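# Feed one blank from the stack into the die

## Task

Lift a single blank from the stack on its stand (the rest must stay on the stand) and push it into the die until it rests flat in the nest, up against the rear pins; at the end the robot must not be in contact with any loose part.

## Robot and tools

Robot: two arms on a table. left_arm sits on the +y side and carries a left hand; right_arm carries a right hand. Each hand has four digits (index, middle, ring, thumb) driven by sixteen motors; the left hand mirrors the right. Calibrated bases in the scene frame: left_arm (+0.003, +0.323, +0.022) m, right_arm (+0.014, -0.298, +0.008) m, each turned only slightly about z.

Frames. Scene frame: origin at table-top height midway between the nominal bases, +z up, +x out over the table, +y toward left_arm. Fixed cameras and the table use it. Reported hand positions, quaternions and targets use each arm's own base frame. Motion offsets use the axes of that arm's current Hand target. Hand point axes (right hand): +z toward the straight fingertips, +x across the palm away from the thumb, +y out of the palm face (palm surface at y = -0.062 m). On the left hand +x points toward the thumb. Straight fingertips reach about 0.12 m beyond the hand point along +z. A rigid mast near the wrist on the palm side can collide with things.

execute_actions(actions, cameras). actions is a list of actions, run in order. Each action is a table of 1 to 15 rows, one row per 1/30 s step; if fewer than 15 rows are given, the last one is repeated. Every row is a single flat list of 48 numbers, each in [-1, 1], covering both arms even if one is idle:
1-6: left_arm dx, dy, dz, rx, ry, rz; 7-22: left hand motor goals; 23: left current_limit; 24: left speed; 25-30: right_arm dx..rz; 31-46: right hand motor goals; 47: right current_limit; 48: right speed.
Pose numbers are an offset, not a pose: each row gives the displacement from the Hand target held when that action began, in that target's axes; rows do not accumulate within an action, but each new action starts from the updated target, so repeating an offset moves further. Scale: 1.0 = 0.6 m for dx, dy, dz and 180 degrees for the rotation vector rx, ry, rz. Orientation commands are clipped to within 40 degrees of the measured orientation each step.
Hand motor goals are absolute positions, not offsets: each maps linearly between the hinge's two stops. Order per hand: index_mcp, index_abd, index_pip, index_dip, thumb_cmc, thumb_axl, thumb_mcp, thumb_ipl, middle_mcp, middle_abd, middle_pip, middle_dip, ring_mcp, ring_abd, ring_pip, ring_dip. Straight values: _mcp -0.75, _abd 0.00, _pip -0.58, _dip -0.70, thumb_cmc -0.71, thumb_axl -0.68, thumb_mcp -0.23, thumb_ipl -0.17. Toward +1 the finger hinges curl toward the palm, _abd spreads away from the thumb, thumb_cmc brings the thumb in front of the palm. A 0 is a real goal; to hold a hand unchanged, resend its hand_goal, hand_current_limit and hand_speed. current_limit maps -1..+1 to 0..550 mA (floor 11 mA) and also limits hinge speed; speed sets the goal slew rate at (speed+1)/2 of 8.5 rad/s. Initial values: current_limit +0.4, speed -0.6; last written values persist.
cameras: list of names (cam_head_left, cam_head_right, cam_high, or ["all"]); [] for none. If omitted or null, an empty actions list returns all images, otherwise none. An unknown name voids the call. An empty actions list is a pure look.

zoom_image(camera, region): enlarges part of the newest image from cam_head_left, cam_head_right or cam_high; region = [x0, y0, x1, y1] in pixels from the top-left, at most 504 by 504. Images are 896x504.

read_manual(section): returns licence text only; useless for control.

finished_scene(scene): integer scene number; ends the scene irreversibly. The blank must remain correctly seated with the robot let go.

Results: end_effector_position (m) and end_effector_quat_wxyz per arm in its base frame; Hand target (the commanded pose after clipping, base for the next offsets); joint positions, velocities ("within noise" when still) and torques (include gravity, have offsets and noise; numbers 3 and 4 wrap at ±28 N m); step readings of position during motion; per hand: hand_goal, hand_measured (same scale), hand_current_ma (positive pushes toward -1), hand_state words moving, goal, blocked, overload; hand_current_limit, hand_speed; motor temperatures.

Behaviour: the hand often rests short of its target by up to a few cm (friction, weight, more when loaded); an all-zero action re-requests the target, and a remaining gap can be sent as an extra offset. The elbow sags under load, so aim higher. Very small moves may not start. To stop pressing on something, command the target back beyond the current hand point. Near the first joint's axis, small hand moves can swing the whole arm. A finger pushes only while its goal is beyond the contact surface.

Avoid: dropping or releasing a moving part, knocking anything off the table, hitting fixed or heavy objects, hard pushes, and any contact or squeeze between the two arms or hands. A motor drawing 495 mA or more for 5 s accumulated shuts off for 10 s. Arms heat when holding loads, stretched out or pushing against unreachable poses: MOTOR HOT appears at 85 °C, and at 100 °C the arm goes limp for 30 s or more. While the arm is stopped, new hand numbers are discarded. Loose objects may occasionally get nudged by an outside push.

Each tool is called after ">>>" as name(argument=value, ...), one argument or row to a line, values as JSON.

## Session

>>> execute_actions(
  actions=[],
)

Scene clock: 0.00 s.
left_arm: end_effector_position=(+0.3896, -0.1360, +0.1941) hand_goal=(-0.754, +0.000, -0.576, -0.696, -0.714, -0.678, -0.226, -0.168, -0.754, +0.000, -0.576, -0.696, -0.754, +0.000, -0.576, -0.696) hand_measured=(-0.754, +0.000, -0.576, -0.696, -0.714, -0.678, -0.226, -0.168, -0.754, +0.000, -0.576, -0.696, -0.754, +0.000, -0.576, -0.696) hand_current_ma=(+0, +0, +0, +0, +0, +0, +0, +0, +0, +0, +0, +0, +0, +0, +0, +0) hand_state=(goal, goal, goal, goal, goal, goal, goal, goal, goal, goal, goal, goal, goal, goal, goal, goal) hand_current_limit=0.40 hand_speed=-0.60 end_effector_quat_wxyz=(+0.566, +0.600, +0.547, -0.144) | right_arm: end_effector_position=(+0.0484, +0.3605, +0.1306) hand_goal=(-0.754, +0.000, -0.576, -0.696, -0.714, -0.678, -0.226, -0.168, -0.754, +0.000, -0.576, -0.696, -0.754, +0.000, -0.576, -0.696) hand_measured=(-0.754, +0.000, -0.576, -0.696, -0.714, -0.678, -0.226, -0.168, -0.754, +0.000, -0.576, -0.696, -0.754, +0.000, -0.576, -0.696) hand_current_ma=(+0, +0, +0, +0, +0, +0, +0, +0, +0, +0, +0, +0, +0, +0, +0, +0) hand_state=(goal, goal, goal, goal, goal, goal, goal, goal, goal, goal, goal, goal, goal, goal, goal, goal) hand_current_limit=0.40 hand_speed=-0.60 end_effector_quat_wxyz=(-0.365, +0.132, +0.921, +0.039)
Joint positions: left_arm=[-0.092 0.953 0.349 0.057 0.915 -0.539] | right_arm=[1.117 1.208 0.772 -1.323 -0.733 -0.241]
Joint velocities: within noise
Joint torques (N m): no reading
Motor temperatures (°C): left_arm=[25 26 33 26 24 25] | right_arm=[26 30 28 27 25 25]
Heat: left arm: hottest elbow 33 °C; right arm: hottest shoulder 30 °C.
Hand target: left_arm +0.3980, -0.1369, +0.2131; +0.578, +0.602, +0.535, -0.134 | right_arm +0.0515, +0.3668, +0.1378; -0.363, +0.129, +0.922, +0.047

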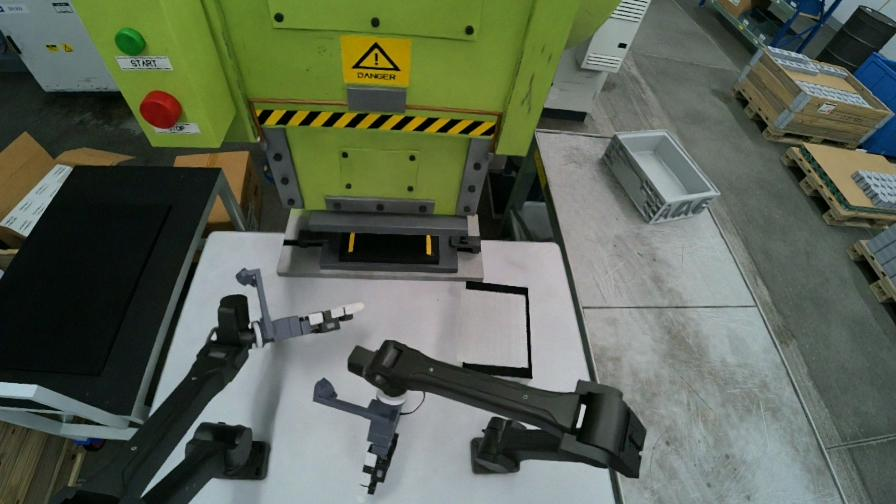

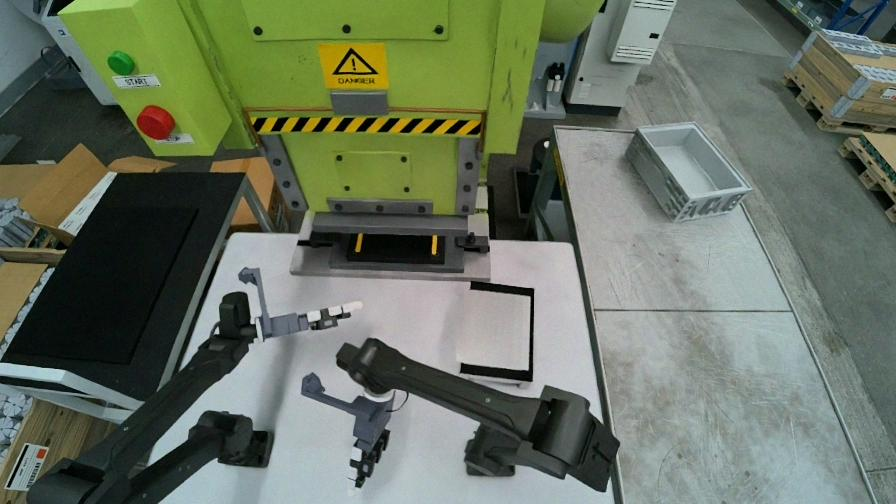

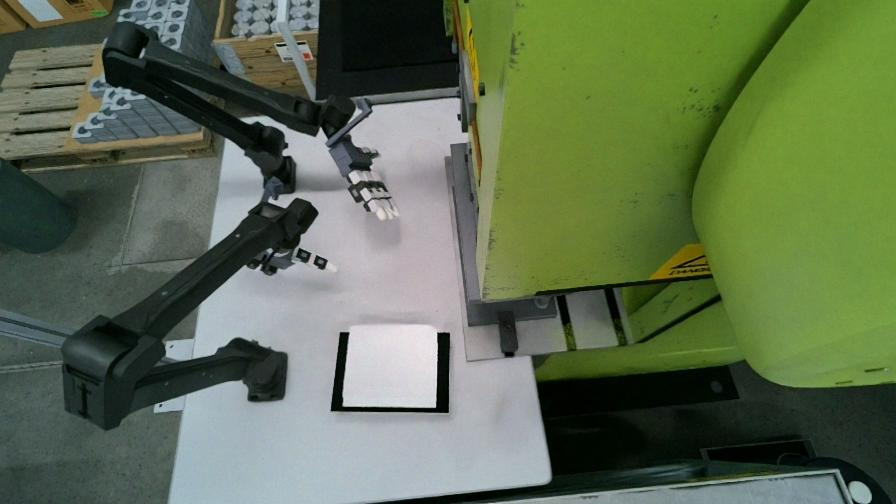

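>>> zoom_image(
  camera="cam_head_left",
  region=[420, 260, 570, 400],
)

>>> zoom_image(
  camera="cam_head_left",
  region=[270, 190, 500, 290],
)

>>> zoom_image(
  camera="cam_high",
  region=[300, 300, 560, 440],
)

Scaled by 3.360.

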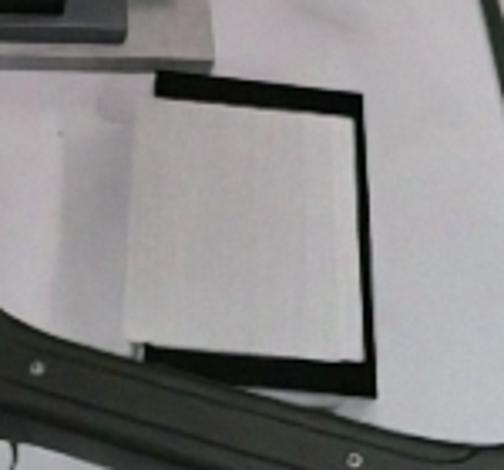

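Scaled by 2.191.

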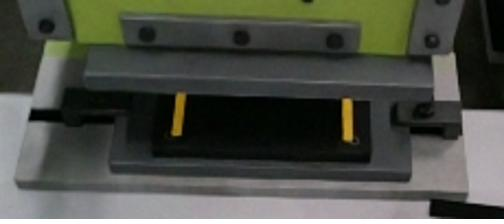

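Scaled by 1.938.

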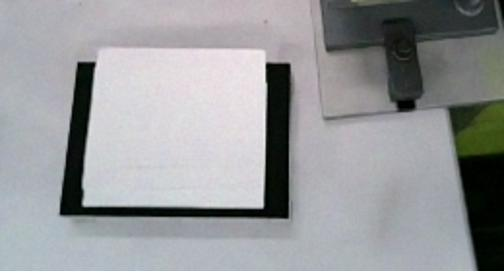

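>>> execute_actions(
  actions=[
    [[-0.071,-0.006,-0.0435,0.0857,0.0169,0.0866,0.3,0,-0.576,-0.5,0.671,-0.678,-0.562,-0.168,0.3,0,-0.576,-0.5,0.3,0,-0.576,-0.5,0.4,-0.6,0.091,-0.003,-0.0975,0,0,0,-0.754,0,-0.576,-0.696,-0.714,-0.678,-0.226,-0.168,-0.754,0,-0.576,-0.696,-0.754,0,-0.576,-0.696,0.4,-0.6]],
    [[0,0,0,0.0857,0.0169,0.0866,0.3,0,-0.576,-0.5,0.671,-0.678,-0.562,-0.168,0.3,0,-0.576,-0.5,0.3,0,-0.576,-0.5,0.4,-0.6,0.091,-0.003,-0.0975,0,0,0,-0.754,0,-0.576,-0.696,-0.714,-0.678,-0.226,-0.168,-0.754,0,-0.576,-0.696,-0.754,0,-0.576,-0.696,0.4,-0.6]],
  ],
  cameras=["cam_head_left","cam_high"],
)

Scene clock: 230.47 s.
left_arm: end_effector_position=(+0.3491, -0.1390, +0.2252) hand_goal=(+0.300, +0.000, -0.576, -0.500, +0.670, -0.678, -0.562, -0.168, +0.300, +0.000, -0.576, -0.500, +0.300, +0.000, -0.576, -0.500) hand_measured=(+0.282, +0.000, -0.576, -0.502, +0.658, -0.678, -0.556, -0.168, +0.280, +0.000, -0.576, -0.504, +0.280, +0.000, -0.576, -0.502) hand_current_ma=(-10, +0, +0, +0, -4, +0, +2, +0, -11, +0, +0, +0, -11, +0, +0, +0) hand_state=(goal, goal, goal, goal, goal, goal, goal, goal, goal, goal, goal, goal, goal, goal, goal, goal) hand_current_limit=0.40 hand_speed=-0.60 end_effector_quat_wxyz=(+0.390, +0.843, +0.361, -0.086) | right_arm: end_effector_position=(+0.0489, +0.3572, +0.2823) hand_goal=(-0.754, +0.000, -0.576, -0.696, -0.714, -0.678, -0.226, -0.168, -0.754, +0.000, -0.576, -0.696, -0.754, +0.000, -0.576, -0.696) hand_measured=(-0.754, +0.000, -0.576, -0.696, -0.714, -0.678, -0.224, -0.168, -0.754, +0.000, -0.576, -0.696, -0.754, +0.000, -0.576, -0.696) hand_current_ma=(+0, +0, +0, +0, +0, +0, +0, +0, +0, +0, +0, +0, +0, +0, +0, +0) hand_state=(goal, goal, goal, goal, goal, goal, goal, goal, goal, goal, goal, goal, goal, goal, goal, goal) hand_current_limit=0.40 hand_speed=-0.60 end_effector_quat_wxyz=(-0.358, +0.143, +0.921, +0.059)
Joint positions: left_arm=[0.044 1.002 0.708 -1.125 0.811 0.741] | right_arm=[1.122 1.067 1.076 -1.699 -0.734 -0.187]
Joint torques (N m): left_arm=[2.08 -2.84 15.19 0.47 0.9 0.37] | right_arm=[-0.03 -3.43 11.49 -0.36 -0.83 0.06]
Motor temperatures (°C): left_arm=[25 26 41 27 25 25] | right_arm=[26 30 33 27 27 25]
Heat: left arm: hottest elbow 41 °C; right arm: hottest elbow 33 °C.
Hand target: left_arm +0.3665, -0.1368, +0.2519; +0.385, +0.858, +0.331, -0.080 | right_arm +0.0505, +0.3645, +0.2979; -0.363, +0.129, +0.922, +0.047
Off the commanded pose: left_arm 0.032 m, 4 deg | right_arm 0.017 m, 2 deg.
joint sent to its limit (right arm) — joint 4 (wrist pitch), lower limit. The joint targets are off in orientation, not in position.
Step readings (end_effector_position of left_arm | right_arm):
0: (+0.3896, -0.1360, +0.1941) | (+0.0484, +0.3605, +0.1306)
1: (+0.3893, -0.1362, +0.1942) | (+0.0483, +0.3603, +0.1305)
2: (+0.3869, -0.1378, +0.1936) | (+0.0477, +0.3591, +0.1315)
4: (+0.3772, -0.1397, +0.1941) | (+0.0455, +0.3539, +0.1392)
8: (+0.3595, -0.1384, +0.2026) | (+0.0461, +0.3549, +0.1760)
15: (+0.3518, -0.1360, +0.2141) | (+0.0473, +0.3576, +0.2047)
16: (+0.3516, -0.1359, +0.2159) | (+0.0469, +0.3566, +0.2046)
17: (+0.3520, -0.1351, +0.2172) | (+0.0462, +0.3550, +0.2061)
19: (+0.3531, -0.1332, +0.2174) | (+0.0455, +0.3527, +0.2176)
23: (+0.3524, -0.1322, +0.2140) | (+0.0482, +0.3582, +0.2573)
30: (+0.3535, -0.1333, +0.2192) | (+0.0486, +0.3578, +0.2830)
Images, in order (width x height): cam_head_left 896x504, cam_high 896x504.

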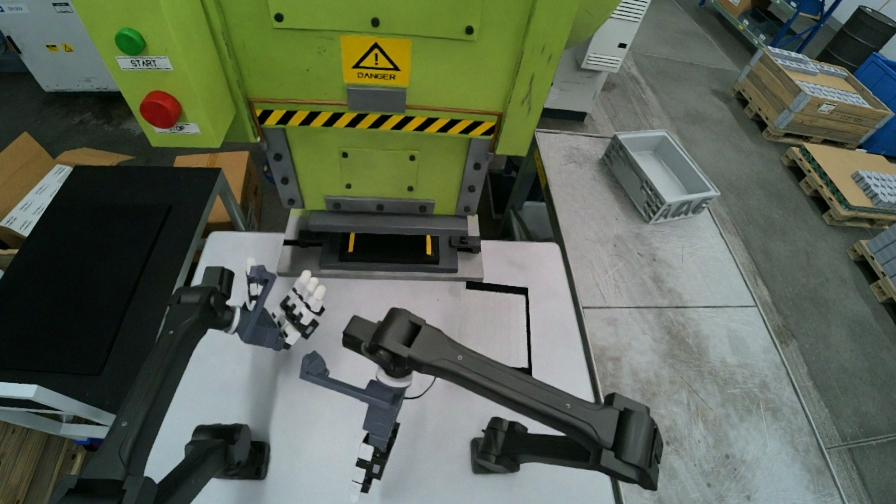

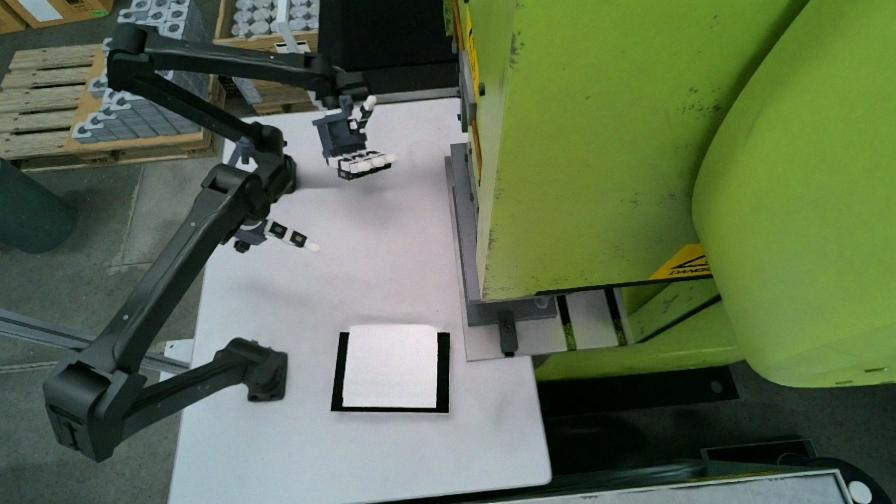

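>>> execute_actions(
  actions=[
    [[0,0,0,0.0857,0.0169,0.0866,0.3,0,-0.576,-0.5,0.671,-0.678,-0.562,-0.168,0.3,0,-0.576,-0.5,0.3,0,-0.576,-0.5,0.4,-0.6,-0.164,-0.01,-0.152,-0.0795,0.0008,0.0855,-0.754,0,-0.576,-0.696,-0.714,-0.678,-0.226,-0.168,-0.754,0,-0.576,-0.696,-0.754,0,-0.576,-0.696,0.4,-0.6]],
    [[0,0,0,0.0857,0.0169,0.0866,0.3,0,-0.576,-0.5,0.671,-0.678,-0.562,-0.168,0.3,0,-0.576,-0.5,0.3,0,-0.576,-0.5,0.4,-0.6,-0.164,-0.01,-0.152,-0.0795,0.0008,0.0855,-0.754,0,-0.576,-0.696,-0.714,-0.678,-0.226,-0.168,-0.754,0,-0.576,-0.696,-0.754,0,-0.576,-0.696,0.4,-0.6]],
    [[0,0,0,0.0857,0.0169,0.0866,0.3,0,-0.576,-0.5,0.671,-0.678,-0.562,-0.168,0.3,0,-0.576,-0.5,0.3,0,-0.576,-0.5,0.4,-0.6,-0.164,-0.01,-0.152,-0.0795,0.0008,0.0855,-0.754,0,-0.576,-0.696,-0.714,-0.678,-0.226,-0.168,-0.754,0,-0.576,-0.696,-0.754,0,-0.576,-0.696,0.4,-0.6]],
  ],
  cameras=["cam_head_left","cam_high"],
)

Scene clock: 293.23 s.
left_arm: end_effector_position=(+0.3536, -0.1330, +0.2302) hand_goal=(+0.300, +0.000, -0.576, -0.500, +0.670, -0.678, -0.562, -0.168, +0.300, +0.000, -0.576, -0.500, +0.300, +0.000, -0.576, -0.500) hand_measured=(+0.284, +0.000, -0.576, -0.502, +0.666, -0.678, -0.558, -0.168, +0.284, +0.000, -0.576, -0.504, +0.286, +0.000, -0.576, -0.502) hand_current_ma=(-8, +0, +0, +0, -1, +0, +1, +0, -8, +0, +0, +0, -6, +0, +0, +0) hand_state=(goal, goal, goal, goal, goal, goal, goal, goal, goal, goal, goal, goal, goal, goal, goal, goal) hand_current_limit=0.40 hand_speed=-0.60 end_effector_quat_wxyz=(+0.000, +0.999, -0.045, +0.000) | right_arm: end_effector_position=(+0.3368, +0.1222, +0.2816) hand_goal=(-0.754, +0.000, -0.576, -0.696, -0.714, -0.678, -0.226, -0.168, -0.754, +0.000, -0.576, -0.696, -0.754, +0.000, -0.576, -0.696) hand_measured=(-0.752, -0.002, -0.576, -0.696, -0.714, -0.678, -0.224, -0.168, -0.752, -0.002, -0.576, -0.696, -0.752, -0.002, -0.576, -0.696) hand_current_ma=(+0, +0, +0, +0, +0, +0, +0, +0, +0, +0, +0, +0, +0, +0, +0, +0) hand_state=(goal, goal, goal, goal, goal, goal, goal, goal, goal, goal, goal, goal, goal, goal, goal, goal) hand_current_limit=0.40 hand_speed=-0.60 end_effector_quat_wxyz=(-0.277, +0.604, +0.711, +0.231)
Joint positions: left_arm=[-0.135 1.235 1.149 -1.484 0 1.526] | right_arm=[0.038 1.064 1.076 -1.704 -0.73 -0.171]
Joint torques (N m): left_arm=[1.08 -5.6 15.09 -0.05 0.3 0.23] | right_arm=[-1.26 -3.02 11.54 -0.18 -1 -0.1]
Heat: left arm: hottest elbow 44 °C; right arm: hottest elbow 35 °C.
Hand target: left_arm +0.3665, -0.1368, +0.2520; +0.001, +0.998, -0.056, +0.020 | right_arm +0.3484, +0.1205, +0.2976; -0.284, +0.592, +0.718, +0.230
Off the commanded pose: left_arm 0.026 m, 3 deg | right_arm 0.020 m, 2 deg.
joint sent to its limit (right arm) — joint 4 (wrist pitch), lower limit. The joint targets are off in orientation, not in position.
Step readings (end_effector_position of left_arm | right_arm):
0: (+0.3490, -0.1391, +0.2252) | (+0.0489, +0.3572, +0.2823)
1: (+0.3490, -0.1387, +0.2248) | (+0.0492, +0.3572, +0.2823)
2: (+0.3486, -0.1364, +0.2215) | (+0.0527, +0.3565, +0.2824)
4: (+0.3488, -0.1305, +0.2153) | (+0.0782, +0.3511, +0.2826)
8: (+0.3547, -0.1278, +0.2203) | (+0.1460, +0.3274, +0.2821)
15: (+0.3572, -0.1310, +0.2292) | (+0.1686, +0.3160, +0.2818)
16: (+0.3564, -0.1312, +0.2284) | (+0.1692, +0.3157, +0.2818)
17: (+0.3552, -0.1287, +0.2247) | (+0.1724, +0.3141, +0.2824)
19: (+0.3535, -0.1234, +0.2181) | (+0.1966, +0.2993, +0.2830)
23: (+0.3567, -0.1271, +0.2247) | (+0.2534, +0.2520, +0.2822)
30: (+0.3560, -0.1327, +0.2323) | (+0.2701, +0.2340, +0.2823)
31: (+0.3555, -0.1321, +0.2312) | (+0.2705, +0.2336, +0.2823)
32: (+0.3544, -0.1287, +0.2276) | (+0.2730, +0.2311, +0.2828)
34: (+0.3543, -0.1215, +0.2217) | (+0.2906, +0.2086, +0.2834)
38: (+0.3577, -0.1278, +0.2275) | (+0.3268, +0.1441, +0.2824)
45: (+0.3551, -0.1332, +0.2330) | (+0.3360, +0.1216, +0.2824)
Images, in order (width x height): cam_head_left 896x504, cam_high 896x504.

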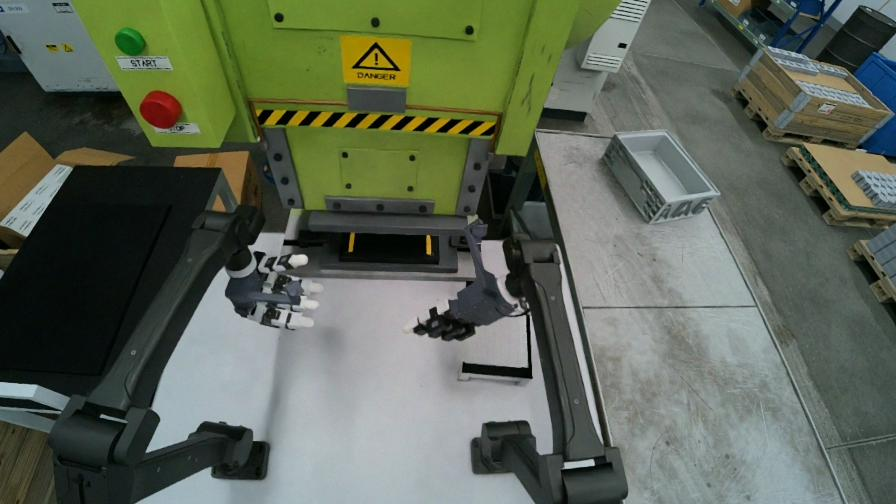

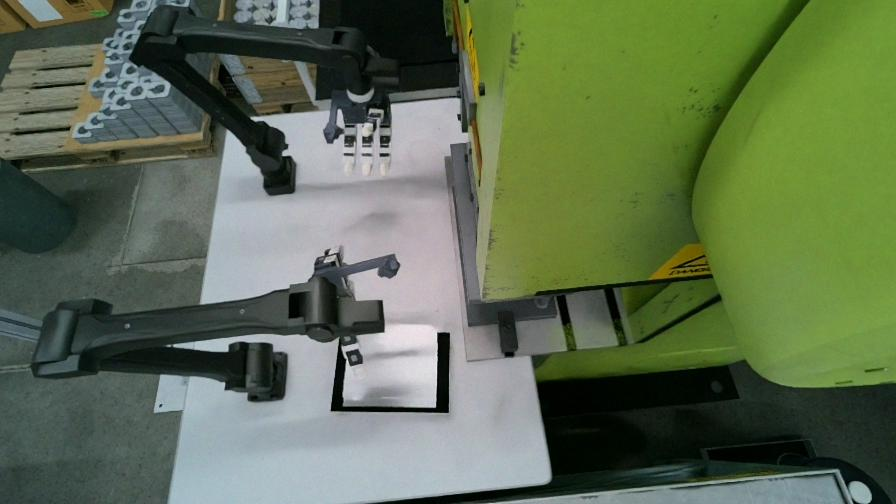

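>>> execute_actions(
  actions=[
    [[0,0,0,0,0,0,0.3,0,-0.576,-0.5,0.671,-0.678,-0.562,-0.168,0.3,0,-0.576,-0.5,0.3,0,-0.576,-0.5,0.4,-0.6,-0.164,-0.01,-0.152,-0.0795,0.0008,0.0855,-0.754,0,-0.576,-0.696,-0.714,-0.678,-0.226,-0.168,-0.754,0,-0.576,-0.696,-0.754,0,-0.576,-0.696,0.4,-0.6]],
    [[-0.01,0.169,0.032,0,0,0,0.3,0,-0.576,-0.5,0.671,-0.678,-0.562,-0.168,0.3,0,-0.576,-0.5,0.3,0,-0.576,-0.5,0.4,-0.6,-0.164,-0.01,-0.152,-0.0795,0.0008,0.0855,-0.754,0,-0.576,-0.696,-0.714,-0.678,-0.226,-0.168,-0.754,0,-0.576,-0.696,-0.754,0,-0.576,-0.696,0.4,-0.6]],
    [[-0.01,0.169,0.032,0,0,0,0.3,0,-0.576,-0.5,0.671,-0.678,-0.562,-0.168,0.3,0,-0.576,-0.5,0.3,0,-0.576,-0.5,0.4,-0.6,-0.164,-0.01,-0.152,-0.0795,0.0008,0.0855,-0.754,0,-0.576,-0.696,-0.714,-0.678,-0.226,-0.168,-0.754,0,-0.576,-0.696,-0.754,0,-0.576,-0.696,0.4,-0.6]],
  ],
  cameras=["cam_head_left","cam_high"],
)

Scene clock: 318.57 s.
left_arm: end_effector_position=(+0.3112, -0.3242, +0.1896) hand_goal=(+0.300, +0.000, -0.576, -0.500, +0.670, -0.678, -0.562, -0.168, +0.300, +0.000, -0.576, -0.500, +0.300, +0.000, -0.576, -0.500) hand_measured=(+0.284, +0.000, -0.576, -0.502, +0.668, -0.678, -0.558, -0.168, +0.284, +0.000, -0.576, -0.504, +0.286, +0.000, -0.576, -0.502) hand_current_ma=(-8, +0, +0, +0, +0, +0, +1, +0, -8, +0, +0, +0, -6, +0, +0, +0) hand_state=(goal, goal, goal, goal, goal, goal, goal, goal, goal, goal, goal, goal, goal, goal, goal, goal) hand_current_limit=0.40 hand_speed=-0.60 end_effector_quat_wxyz=(-0.016, +0.998, -0.067, -0.008) | right_arm: end_effector_position=(+0.2622, -0.2446, +0.2812) hand_goal=(-0.754, +0.000, -0.576, -0.696, -0.714, -0.678, -0.226, -0.168, -0.754, +0.000, -0.576, -0.696, -0.754, +0.000, -0.576, -0.696) hand_measured=(-0.752, -0.002, -0.576, -0.696, -0.714, -0.678, -0.222, -0.168, -0.752, -0.002, -0.576, -0.696, -0.752, -0.002, -0.576, -0.696) hand_current_ma=(+0, +0, +0, +0, +0, +0, +0, +0, +0, +0, +0, +0, +0, +0, +0, +0) hand_state=(goal, goal, goal, goal, goal, goal, goal, goal, goal, goal, goal, goal, goal, goal, goal, goal) hand_current_limit=0.40 hand_speed=-0.60 end_effector_quat_wxyz=(-0.116, +0.886, +0.291, +0.342)
Joint positions: left_arm=[-0.675 1.377 1.178 -1.403 -0.017 1.029] | right_arm=[-1.061 1.066 1.076 -1.704 -0.731 -0.171]
Joint torques (N m): left_arm=[1.79 -7.41 14.74 0.98 0.22 -0.06] | right_arm=[-1.2 -3.02 11.52 -0.17 -1.01 -0.13]
Heat: left arm: hottest elbow 43 °C; right arm: hottest elbow 36 °C.
Hand target: left_arm +0.3334, -0.3372, +0.2130; +0.001, +0.998, -0.056, +0.020 | right_arm +0.2658, -0.2556, +0.2970; -0.122, +0.880, +0.303, +0.345
Off the commanded pose: left_arm 0.035 m, 4 deg | right_arm 0.020 m, 2 deg.
joint sent to its limit (right arm) — joint 4 (wrist pitch), lower limit. The joint targets are off in orientation, not in position.
Step readings (end_effector_position of left_arm | right_arm):
0: (+0.3535, -0.1330, +0.2302) | (+0.3368, +0.1222, +0.2816)
1: (+0.3535, -0.1330, +0.2302) | (+0.3369, +0.1219, +0.2816)
2: (+0.3535, -0.1330, +0.2302) | (+0.3386, +0.1177, +0.2821)
4: (+0.3535, -0.1330, +0.2302) | (+0.3466, +0.0914, +0.2827)
8: (+0.3534, -0.1330, +0.2302) | (+0.3573, +0.0166, +0.2818)
15: (+0.3534, -0.1330, +0.2302) | (+0.3576, -0.0068, +0.2819)
16: (+0.3533, -0.1334, +0.2302) | (+0.3577, -0.0072, +0.2818)
17: (+0.3525, -0.1373, +0.2299) | (+0.3578, -0.0115, +0.2824)
19: (+0.3485, -0.1557, +0.2300) | (+0.3560, -0.0385, +0.2830)
23: (+0.3286, -0.2139, +0.2304) | (+0.3393, -0.1125, +0.2820)
30: (+0.3290, -0.2314, +0.2190) | (+0.3314, -0.1344, +0.2819)
31: (+0.3301, -0.2316, +0.2179) | (+0.3313, -0.1349, +0.2819)
32: (+0.3302, -0.2354, +0.2164) | (+0.3299, -0.1389, +0.2825)
34: (+0.3283, -0.2515, +0.2130) | (+0.3185, -0.1635, +0.2830)
38: (+0.3041, -0.3036, +0.1980) | (+0.2765, -0.2265, +0.2820)
45: (+0.3044, -0.3220, +0.1839) | (+0.2612, -0.2442, +0.2820)
Images, in order (width x height): cam_head_left 896x504, cam_high 896x504.

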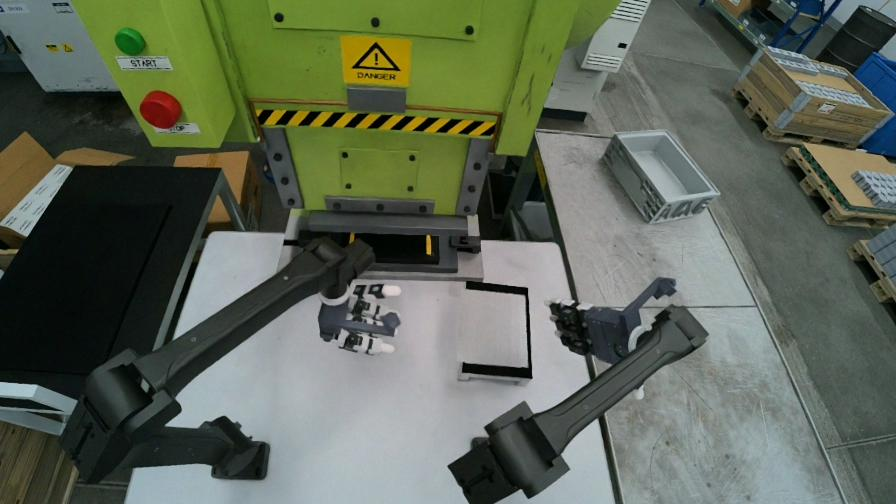

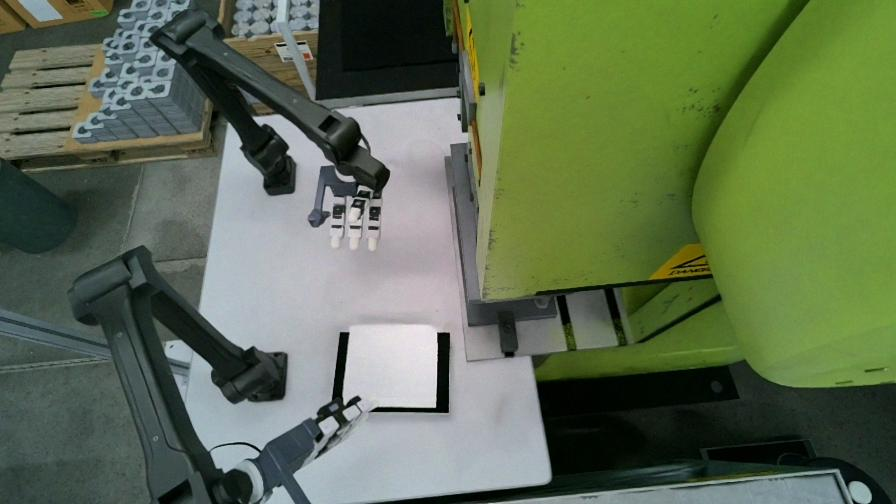

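>>> execute_actions(
  actions=[
    [[0.043,0.129,0.1345,-0.005,0,0,0.3,0,-0.576,-0.5,0.671,-0.678,-0.562,-0.168,0.3,0,-0.576,-0.5,0.3,0,-0.576,-0.5,0.4,-0.6,-0.164,-0.01,-0.152,-0.0795,0.0008,0.0855,-0.754,0,-0.576,-0.696,-0.714,-0.678,-0.226,-0.168,-0.754,0,-0.576,-0.696,-0.754,0,-0.576,-0.696,0.4,-0.6]],
  ],
  cameras=["cam_head_left","cam_head_right","cam_high"],
)

>>> zoom_image(
  camera="cam_head_left",
  region=[340, 240, 560, 400],
)

>>> zoom_image(
  camera="cam_high",
  region=[300, 230, 500, 430],
)

Scene clock: 362.97 s.
left_arm: end_effector_position=(+0.3319, -0.4001, +0.1050) hand_goal=(+0.300, +0.000, -0.576, -0.500, +0.670, -0.678, -0.562, -0.168, +0.300, +0.000, -0.576, -0.500, +0.300, +0.000, -0.576, -0.500) hand_measured=(+0.284, +0.000, -0.576, -0.502, +0.668, -0.678, -0.558, -0.168, +0.284, +0.000, -0.576, -0.504, +0.286, +0.000, -0.576, -0.502) hand_current_ma=(-8, +0, +0, +0, +0, +0, +1, +0, -8, +0, +0, +0, -6, +0, +0, +0) hand_state=(goal, goal, goal, goal, goal, goal, goal, goal, goal, goal, goal, goal, goal, goal, goal, goal) hand_current_limit=0.40 hand_speed=-0.60 end_effector_quat_wxyz=(-0.016, +0.998, -0.065, -0.010) | right_arm: end_effector_position=(+0.1573, -0.3222, +0.2813) hand_goal=(-0.754, +0.000, -0.576, -0.696, -0.714, -0.678, -0.226, -0.168, -0.754, +0.000, -0.576, -0.696, -0.754, +0.000, -0.576, -0.696) hand_measured=(-0.752, -0.002, -0.576, -0.696, -0.714, -0.678, -0.222, -0.168, -0.752, -0.002, -0.576, -0.696, -0.752, -0.002, -0.576, -0.696) hand_current_ma=(+0, +0, +0, +0, +0, +0, +0, +0, +0, +0, +0, +0, +0, +0, +0, +0) hand_state=(goal, goal, goal, goal, goal, goal, goal, goal, goal, goal, goal, goal, goal, goal, goal, goal) hand_current_limit=0.40 hand_speed=-0.60 end_effector_quat_wxyz=(-0.052, +0.924, +0.125, +0.357)
Joint positions: left_arm=[-0.776 1.613 1.208 -1.202 -0.01 0.925] | right_arm=[-1.427 1.065 1.076 -1.704 -0.731 -0.171]
Joint torques (N m): left_arm=[1.73 -11.16 13.42 0.98 0.26 -0.06] | right_arm=[-1.2 -3.02 11.48 -0.17 -1.01 -0.11]
Heat: left arm: hottest elbow 45 °C; right arm: hottest elbow 37 °C.
Hand target: left_arm +0.3537, -0.4171, +0.1333; +0.009, +0.998, -0.056, +0.020 | right_arm +0.1567, -0.3338, +0.2968; -0.057, +0.920, +0.138, +0.361
Off the commanded pose: left_arm 0.040 m, 5 deg | right_arm 0.019 m, 2 deg.
joint sent to its limit (right arm) — joint 4 (wrist pitch), lower limit. The joint targets are off in orientation, not in position.
Step readings (end_effector_position of left_arm | right_arm):
0: (+0.3113, -0.3242, +0.1896) | (+0.2622, -0.2446, +0.2812)
1: (+0.3116, -0.3243, +0.1895) | (+0.2619, -0.2449, +0.2812)
2: (+0.3130, -0.3281, +0.1885) | (+0.2589, -0.2483, +0.2817)
4: (+0.3215, -0.3423, +0.1806) | (+0.2392, -0.2674, +0.2822)
8: (+0.3263, -0.3787, +0.1367) | (+0.1773, -0.3109, +0.2815)
15: (+0.3226, -0.3918, +0.0938) | (+0.1567, -0.3218, +0.2816)

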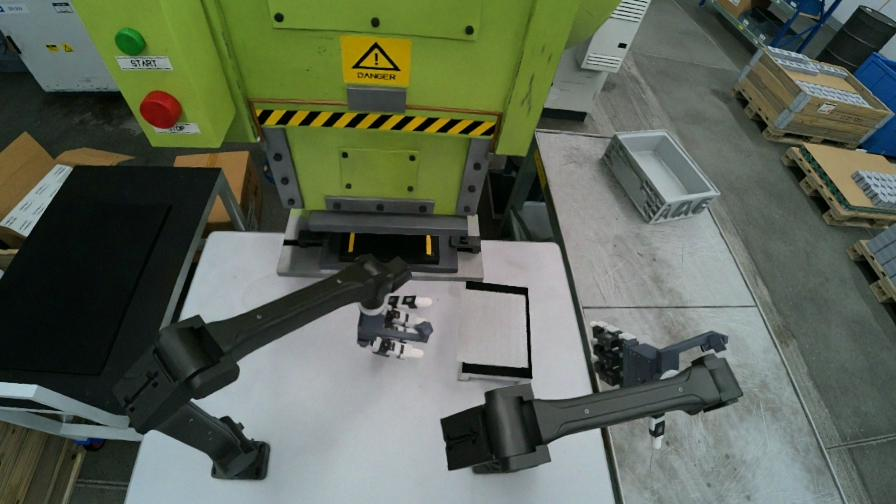

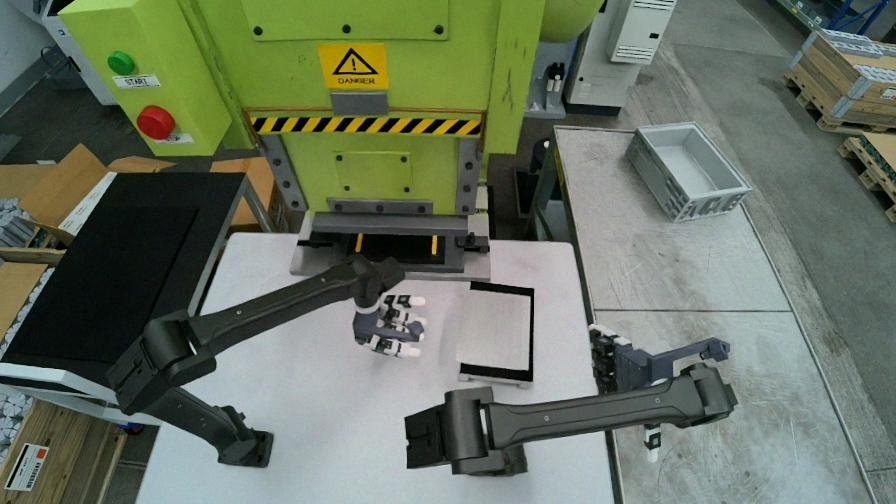

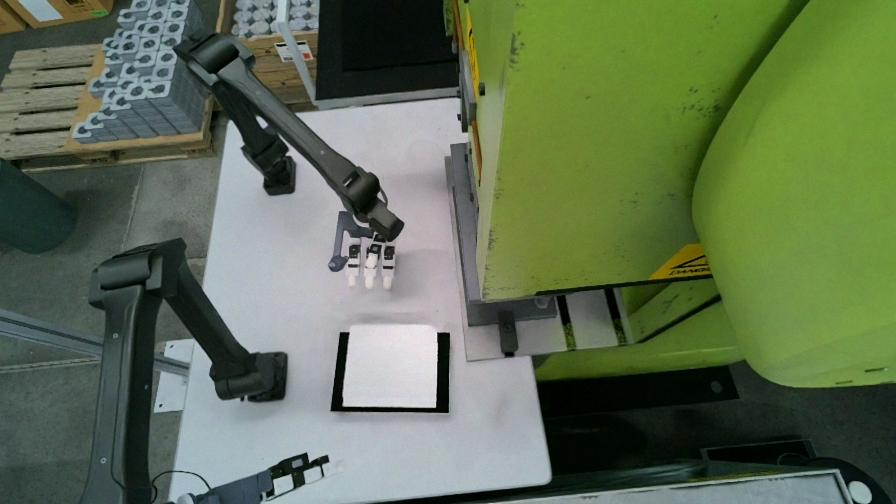

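Scaled by 2.291.

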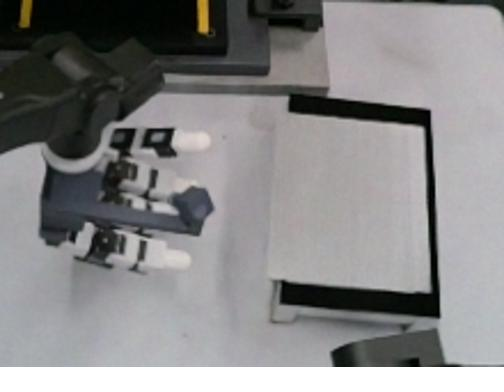

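Scaled by 2.520.

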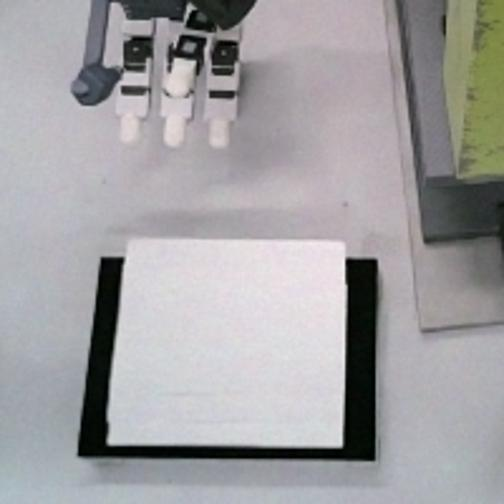

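>>> zoom_image(
  camera="cam_head_right",
  region=[340, 240, 560, 400],
)

Scaled by 2.291.

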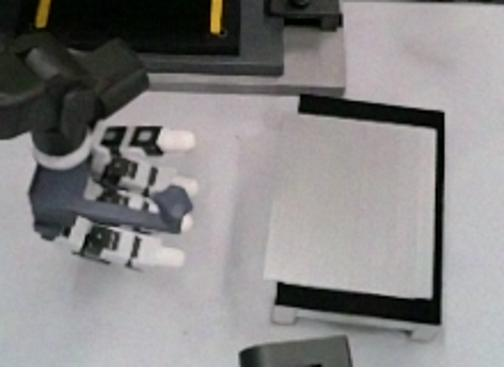

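>>> execute_actions(
  actions=[
    [[0.067,0.093,0.094,-0.005,0.003,0,0.3,0,-0.576,-0.5,0.671,-0.678,-0.562,-0.168,0.3,0,-0.576,-0.5,0.3,0,-0.576,-0.5,0.4,-0.6,0,0,0,0,0,0,-0.754,0,-0.576,-0.696,-0.714,-0.678,-0.226,-0.168,-0.754,0,-0.576,-0.696,-0.754,0,-0.576,-0.696,0.4,-0.6]],
  ],
  cameras=["cam_head_left","cam_head_right","cam_high"],
)

>>> zoom_image(
  camera="cam_head_left",
  region=[400, 260, 550, 390],
)

>>> zoom_image(
  camera="cam_high",
  region=[320, 250, 470, 430],
)

Scene clock: 511.93 s.
left_arm: end_effector_position=(+0.3736, -0.4568, +0.0546) hand_goal=(+0.300, +0.000, -0.576, -0.500, +0.670, -0.678, -0.562, -0.168, +0.300, +0.000, -0.576, -0.500, +0.300, +0.000, -0.576, -0.500) hand_measured=(+0.284, +0.000, -0.576, -0.502, +0.670, -0.678, -0.558, -0.168, +0.284, +0.000, -0.576, -0.504, +0.286, +0.000, -0.576, -0.502) hand_current_ma=(-8, +0, +0, +0, +0, +0, +1, +0, -8, +0, +0, +0, -6, +0, +0, +0) hand_state=(goal, goal, goal, goal, goal, goal, goal, goal, goal, goal, goal, goal, goal, goal, goal, goal) hand_current_limit=0.40 hand_speed=-0.60 end_effector_quat_wxyz=(-0.006, +0.998, -0.060, +0.001) | right_arm: end_effector_position=(+0.1573, -0.3222, +0.2813) hand_goal=(-0.754, +0.000, -0.576, -0.696, -0.714, -0.678, -0.226, -0.168, -0.754, +0.000, -0.576, -0.696, -0.754, +0.000, -0.576, -0.696) hand_measured=(-0.752, -0.002, -0.576, -0.696, -0.714, -0.678, -0.222, -0.168, -0.752, -0.002, -0.576, -0.696, -0.752, -0.002, -0.576, -0.696) hand_current_ma=(+0, +0, +0, +0, +0, +0, +0, +0, +0, +0, +0, +0, +0, +0, +0, +0) hand_state=(goal, goal, goal, goal, goal, goal, goal, goal, goal, goal, goal, goal, goal, goal, goal, goal) hand_current_limit=0.40 hand_speed=-0.60 end_effector_quat_wxyz=(-0.052, +0.924, +0.125, +0.357)
Joint positions: left_arm=[-0.799 1.819 1.334 -1.093 -0.009 0.892] | right_arm=[-1.427 1.065 1.076 -1.704 -0.731 -0.172]
Joint torques (N m): left_arm=[1.03 -12.57 13.2 0.87 0.36 -0.07] | right_arm=[-1.26 -2.96 11.48 -0.18 -1.01 -0.12]
Heat: left arm: hottest elbow 42 °C; right arm: hottest elbow 37 °C.
Hand target: left_arm +0.3896, -0.4782, +0.0794; +0.017, +0.998, -0.056, +0.024 | right_arm +0.1567, -0.3338, +0.2968; -0.058, +0.920, +0.138, +0.361
Off the commanded pose: left_arm 0.036 m, 4 deg | right_arm 0.019 m, 2 deg.
joint sent to its limit (right arm) — joint 4 (wrist pitch), lower limit. The joint targets are off in orientation, not in position.
Step readings (end_effector_position of left_arm | right_arm):
0: (+0.3320, -0.4001, +0.1050) | (+0.1573, -0.3222, +0.2813)
1: (+0.3323, -0.4004, +0.1050) | (+0.1573, -0.3222, +0.2813)
2: (+0.3338, -0.4020, +0.1048) | (+0.1573, -0.3222, +0.2813)
4: (+0.3424, -0.4142, +0.1017) | (+0.1573, -0.3222, +0.2813)
8: (+0.3670, -0.4435, +0.0811) | (+0.1573, -0.3222, +0.2813)
15: (+0.3680, -0.4513, +0.0473) | (+0.1573, -0.3222, +0.2813)

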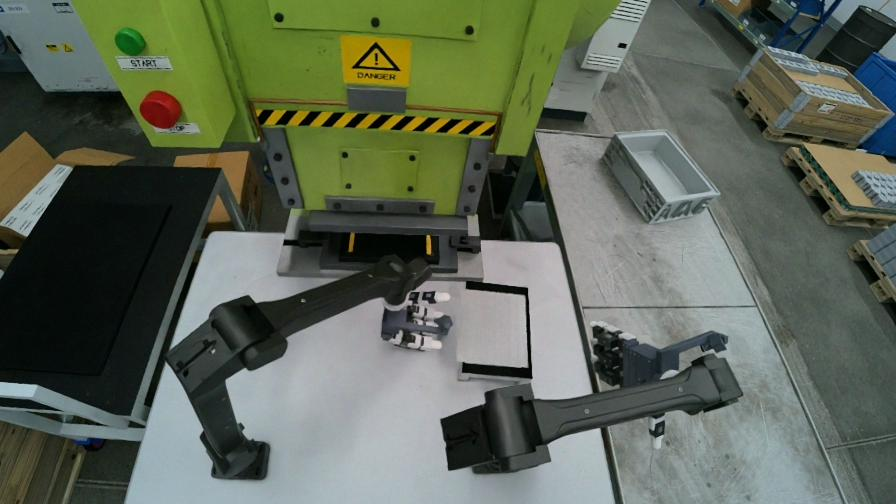

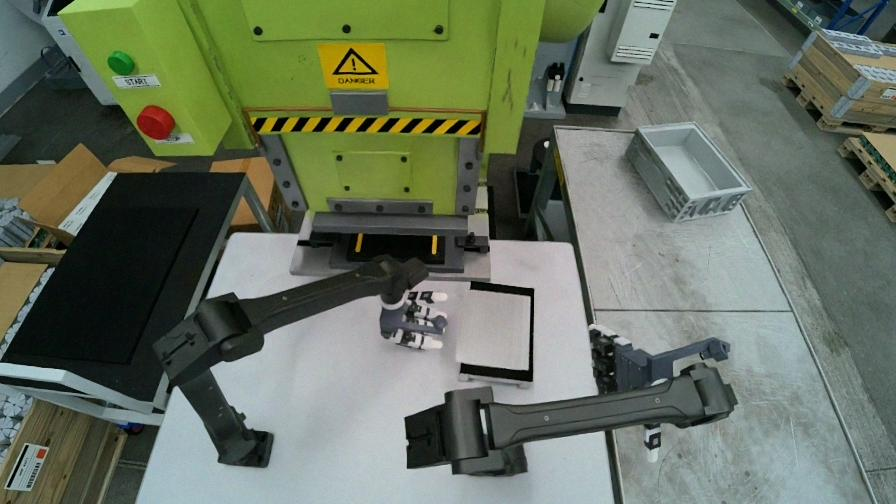

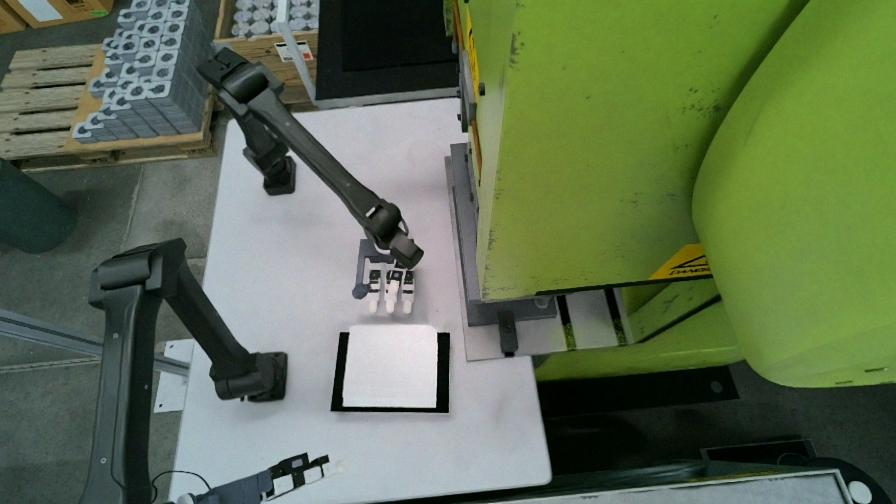

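Scaled by 3.360.

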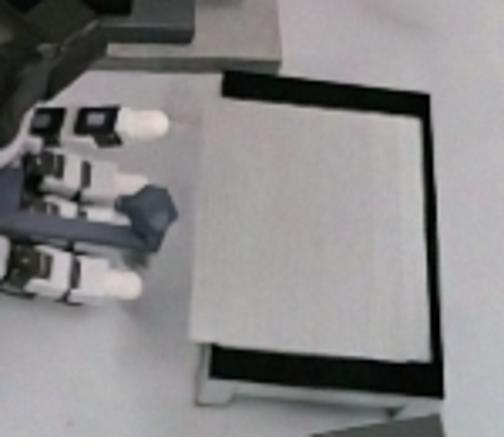

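Scaled by 2.800.

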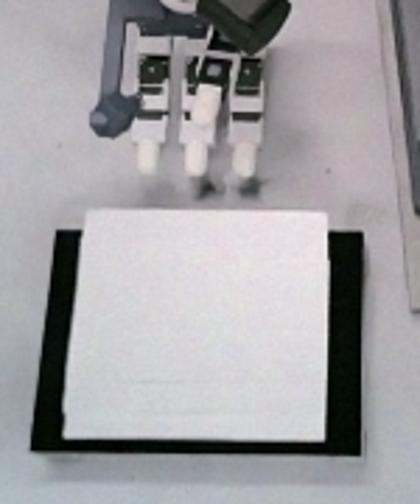

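>>> execute_actions(
  actions=[
    [[-0.005,0.056,0.024,0,0,-0.002,0.3,0,-0.576,-0.5,0.671,-0.678,-0.562,-0.168,0.3,0,-0.576,-0.5,0.3,0,-0.576,-0.5,0.4,-0.6,0,0,0,0,0,0,-0.754,0,-0.576,-0.696,-0.714,-0.678,-0.226,-0.168,-0.754,0,-0.576,-0.696,-0.754,0,-0.576,-0.696,0.4,-0.6]],
    [[-0.005,0.056,0.024,0,0,-0.002,0.3,0,-0.576,-0.5,0.671,-0.678,-0.562,-0.168,0.3,0,-0.576,-0.5,0.3,0,-0.576,-0.5,0.4,-0.6,0,0,0,0,0,0,-0.754,0,-0.576,-0.696,-0.714,-0.678,-0.226,-0.168,-0.754,0,-0.576,-0.696,-0.754,0,-0.576,-0.696,0.4,-0.6]],
  ],
  cameras=["cam_head_left","cam_head_right","cam_high"],
)

>>> zoom_image(
  camera="cam_head_left",
  region=[400, 260, 550, 390],
)

>>> zoom_image(
  camera="cam_high",
  region=[320, 250, 470, 430],
)

>>> zoom_image(
  camera="cam_head_right",
  region=[400, 260, 550, 390],
)

Scene clock: 576.10 s.
left_arm: end_effector_position=(+0.3664, -0.5143, +0.0336) hand_goal=(+0.300, +0.000, -0.576, -0.500, +0.670, -0.678, -0.562, -0.168, +0.300, +0.000, -0.576, -0.500, +0.300, +0.000, -0.576, -0.500) hand_measured=(+0.290, +0.000, -0.576, -0.502, +0.670, -0.678, -0.558, -0.168, +0.286, +0.000, -0.576, -0.502, +0.314, -0.004, -0.560, -0.488) hand_current_ma=(-4, +0, +0, +0, +0, +0, +1, +0, -7, +0, +0, +0, +6, -1, +8, +5) hand_state=(goal, goal, goal, goal, goal, goal, goal, goal, goal, goal, goal, goal, goal, goal, goal, goal) hand_current_limit=0.40 hand_speed=-0.60 end_effector_quat_wxyz=(-0.008, +0.998, -0.057, +0.007) | right_arm: end_effector_position=(+0.1573, -0.3222, +0.2813) hand_goal=(-0.754, +0.000, -0.576, -0.696, -0.714, -0.678, -0.226, -0.168, -0.754, +0.000, -0.576, -0.696, -0.754, +0.000, -0.576, -0.696) hand_measured=(-0.752, -0.002, -0.576, -0.696, -0.714, -0.678, -0.222, -0.168, -0.752, -0.002, -0.576, -0.696, -0.752, -0.002, -0.576, -0.696) hand_current_ma=(+0, +0, +0, +0, +0, +0, +0, +0, +0, +0, +0, +0, +0, +0, +0, +0) hand_state=(goal, goal, goal, goal, goal, goal, goal, goal, goal, goal, goal, goal, goal, goal, goal, goal) hand_current_limit=0.40 hand_speed=-0.60 end_effector_quat_wxyz=(-0.052, +0.924, +0.125, +0.357)
Joint positions: left_arm=[-0.885 1.928 1.439 -1.084 -0.021 0.8] | right_arm=[-1.427 1.065 1.076 -1.704 -0.731 -0.172]
Joint torques (N m): left_arm=[0.15 -12.4 14.56 0.96 0.61 -0.25] | right_arm=[-1.2 -2.96 11.47 -0.18 -1.01 -0.12]
Motor temperatures (°C): left_arm=[25 29 42 26 24 25] | right_arm=[26 30 38 27 28 25]
Heat: left arm: hottest elbow 42 °C; right arm: hottest elbow 38 °C.
Hand target: left_arm +0.3775, -0.5454, +0.0525; +0.017, +0.998, -0.050, +0.024 | right_arm +0.1567, -0.3338, +0.2968; -0.058, +0.920, +0.138, +0.361
Off the commanded pose: left_arm 0.038 m, 4 deg | right_arm 0.019 m, 2 deg.
joint sent to its limit (right arm) — joint 4 (wrist pitch), lower limit. The joint targets are off in orientation, not in position.
Step readings (end_effector_position of left_arm | right_arm):
0: (+0.3736, -0.4568, +0.0546) | (+0.1573, -0.3222, +0.2813)
1: (+0.3734, -0.4570, +0.0546) | (+0.1573, -0.3222, +0.2813)
2: (+0.3724, -0.4587, +0.0548) | (+0.1573, -0.3222, +0.2813)
4: (+0.3729, -0.4633, +0.0551) | (+0.1573, -0.3222, +0.2813)
8: (+0.3691, -0.4828, +0.0537) | (+0.1573, -0.3222, +0.2813)
15: (+0.3619, -0.4925, +0.0463) | (+0.1573, -0.3222, +0.2813)
16: (+0.3621, -0.4925, +0.0461) | (+0.1573, -0.3222, +0.2813)
17: (+0.3625, -0.4936, +0.0456) | (+0.1573, -0.3222, +0.2813)
19: (+0.3639, -0.4999, +0.0448) | (+0.1573, -0.3222, +0.2813)
23: (+0.3665, -0.5151, +0.0396) | (+0.1573, -0.3222, +0.2813)
30: (+0.3664, -0.5143, +0.0336) | (+0.1573, -0.3222, +0.2813)

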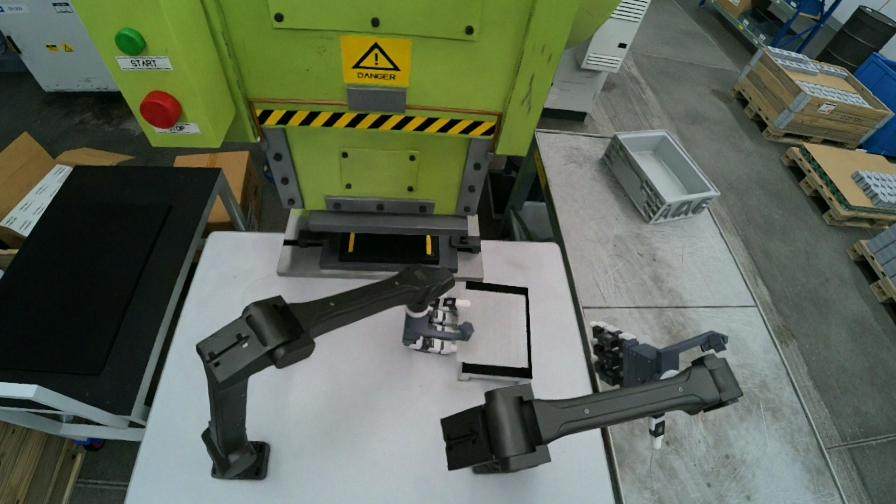

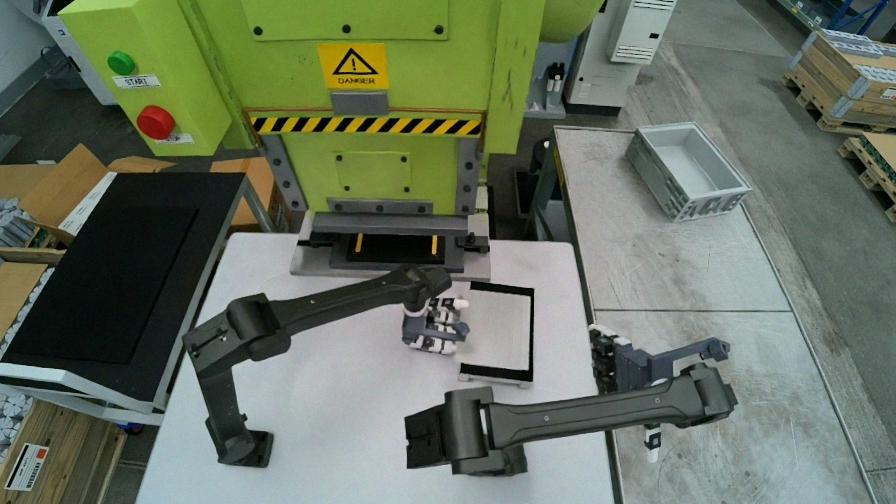

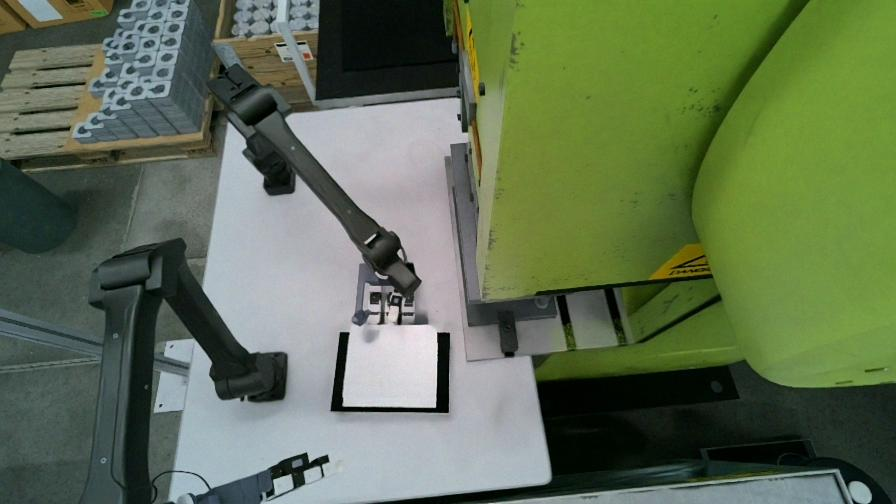

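Scaled by 3.360.

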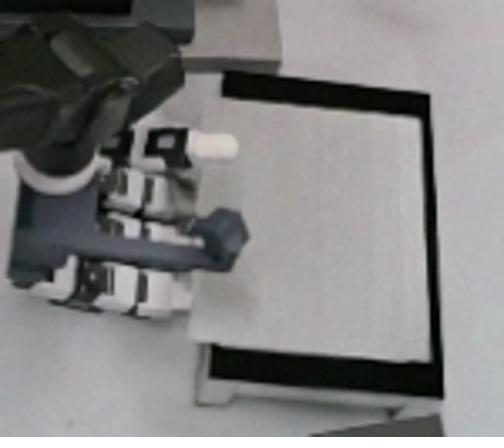

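Scaled by 2.800.

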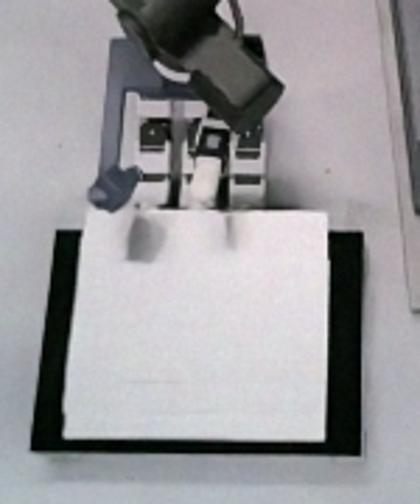

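Scaled by 3.360.

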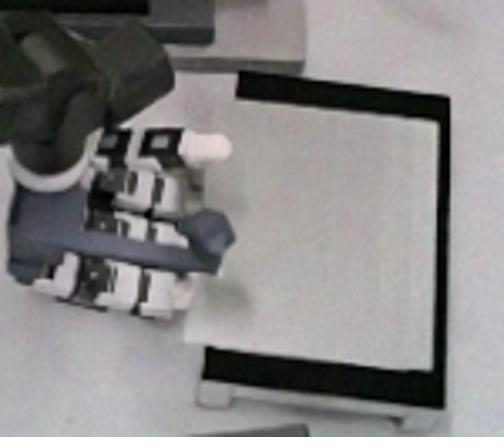

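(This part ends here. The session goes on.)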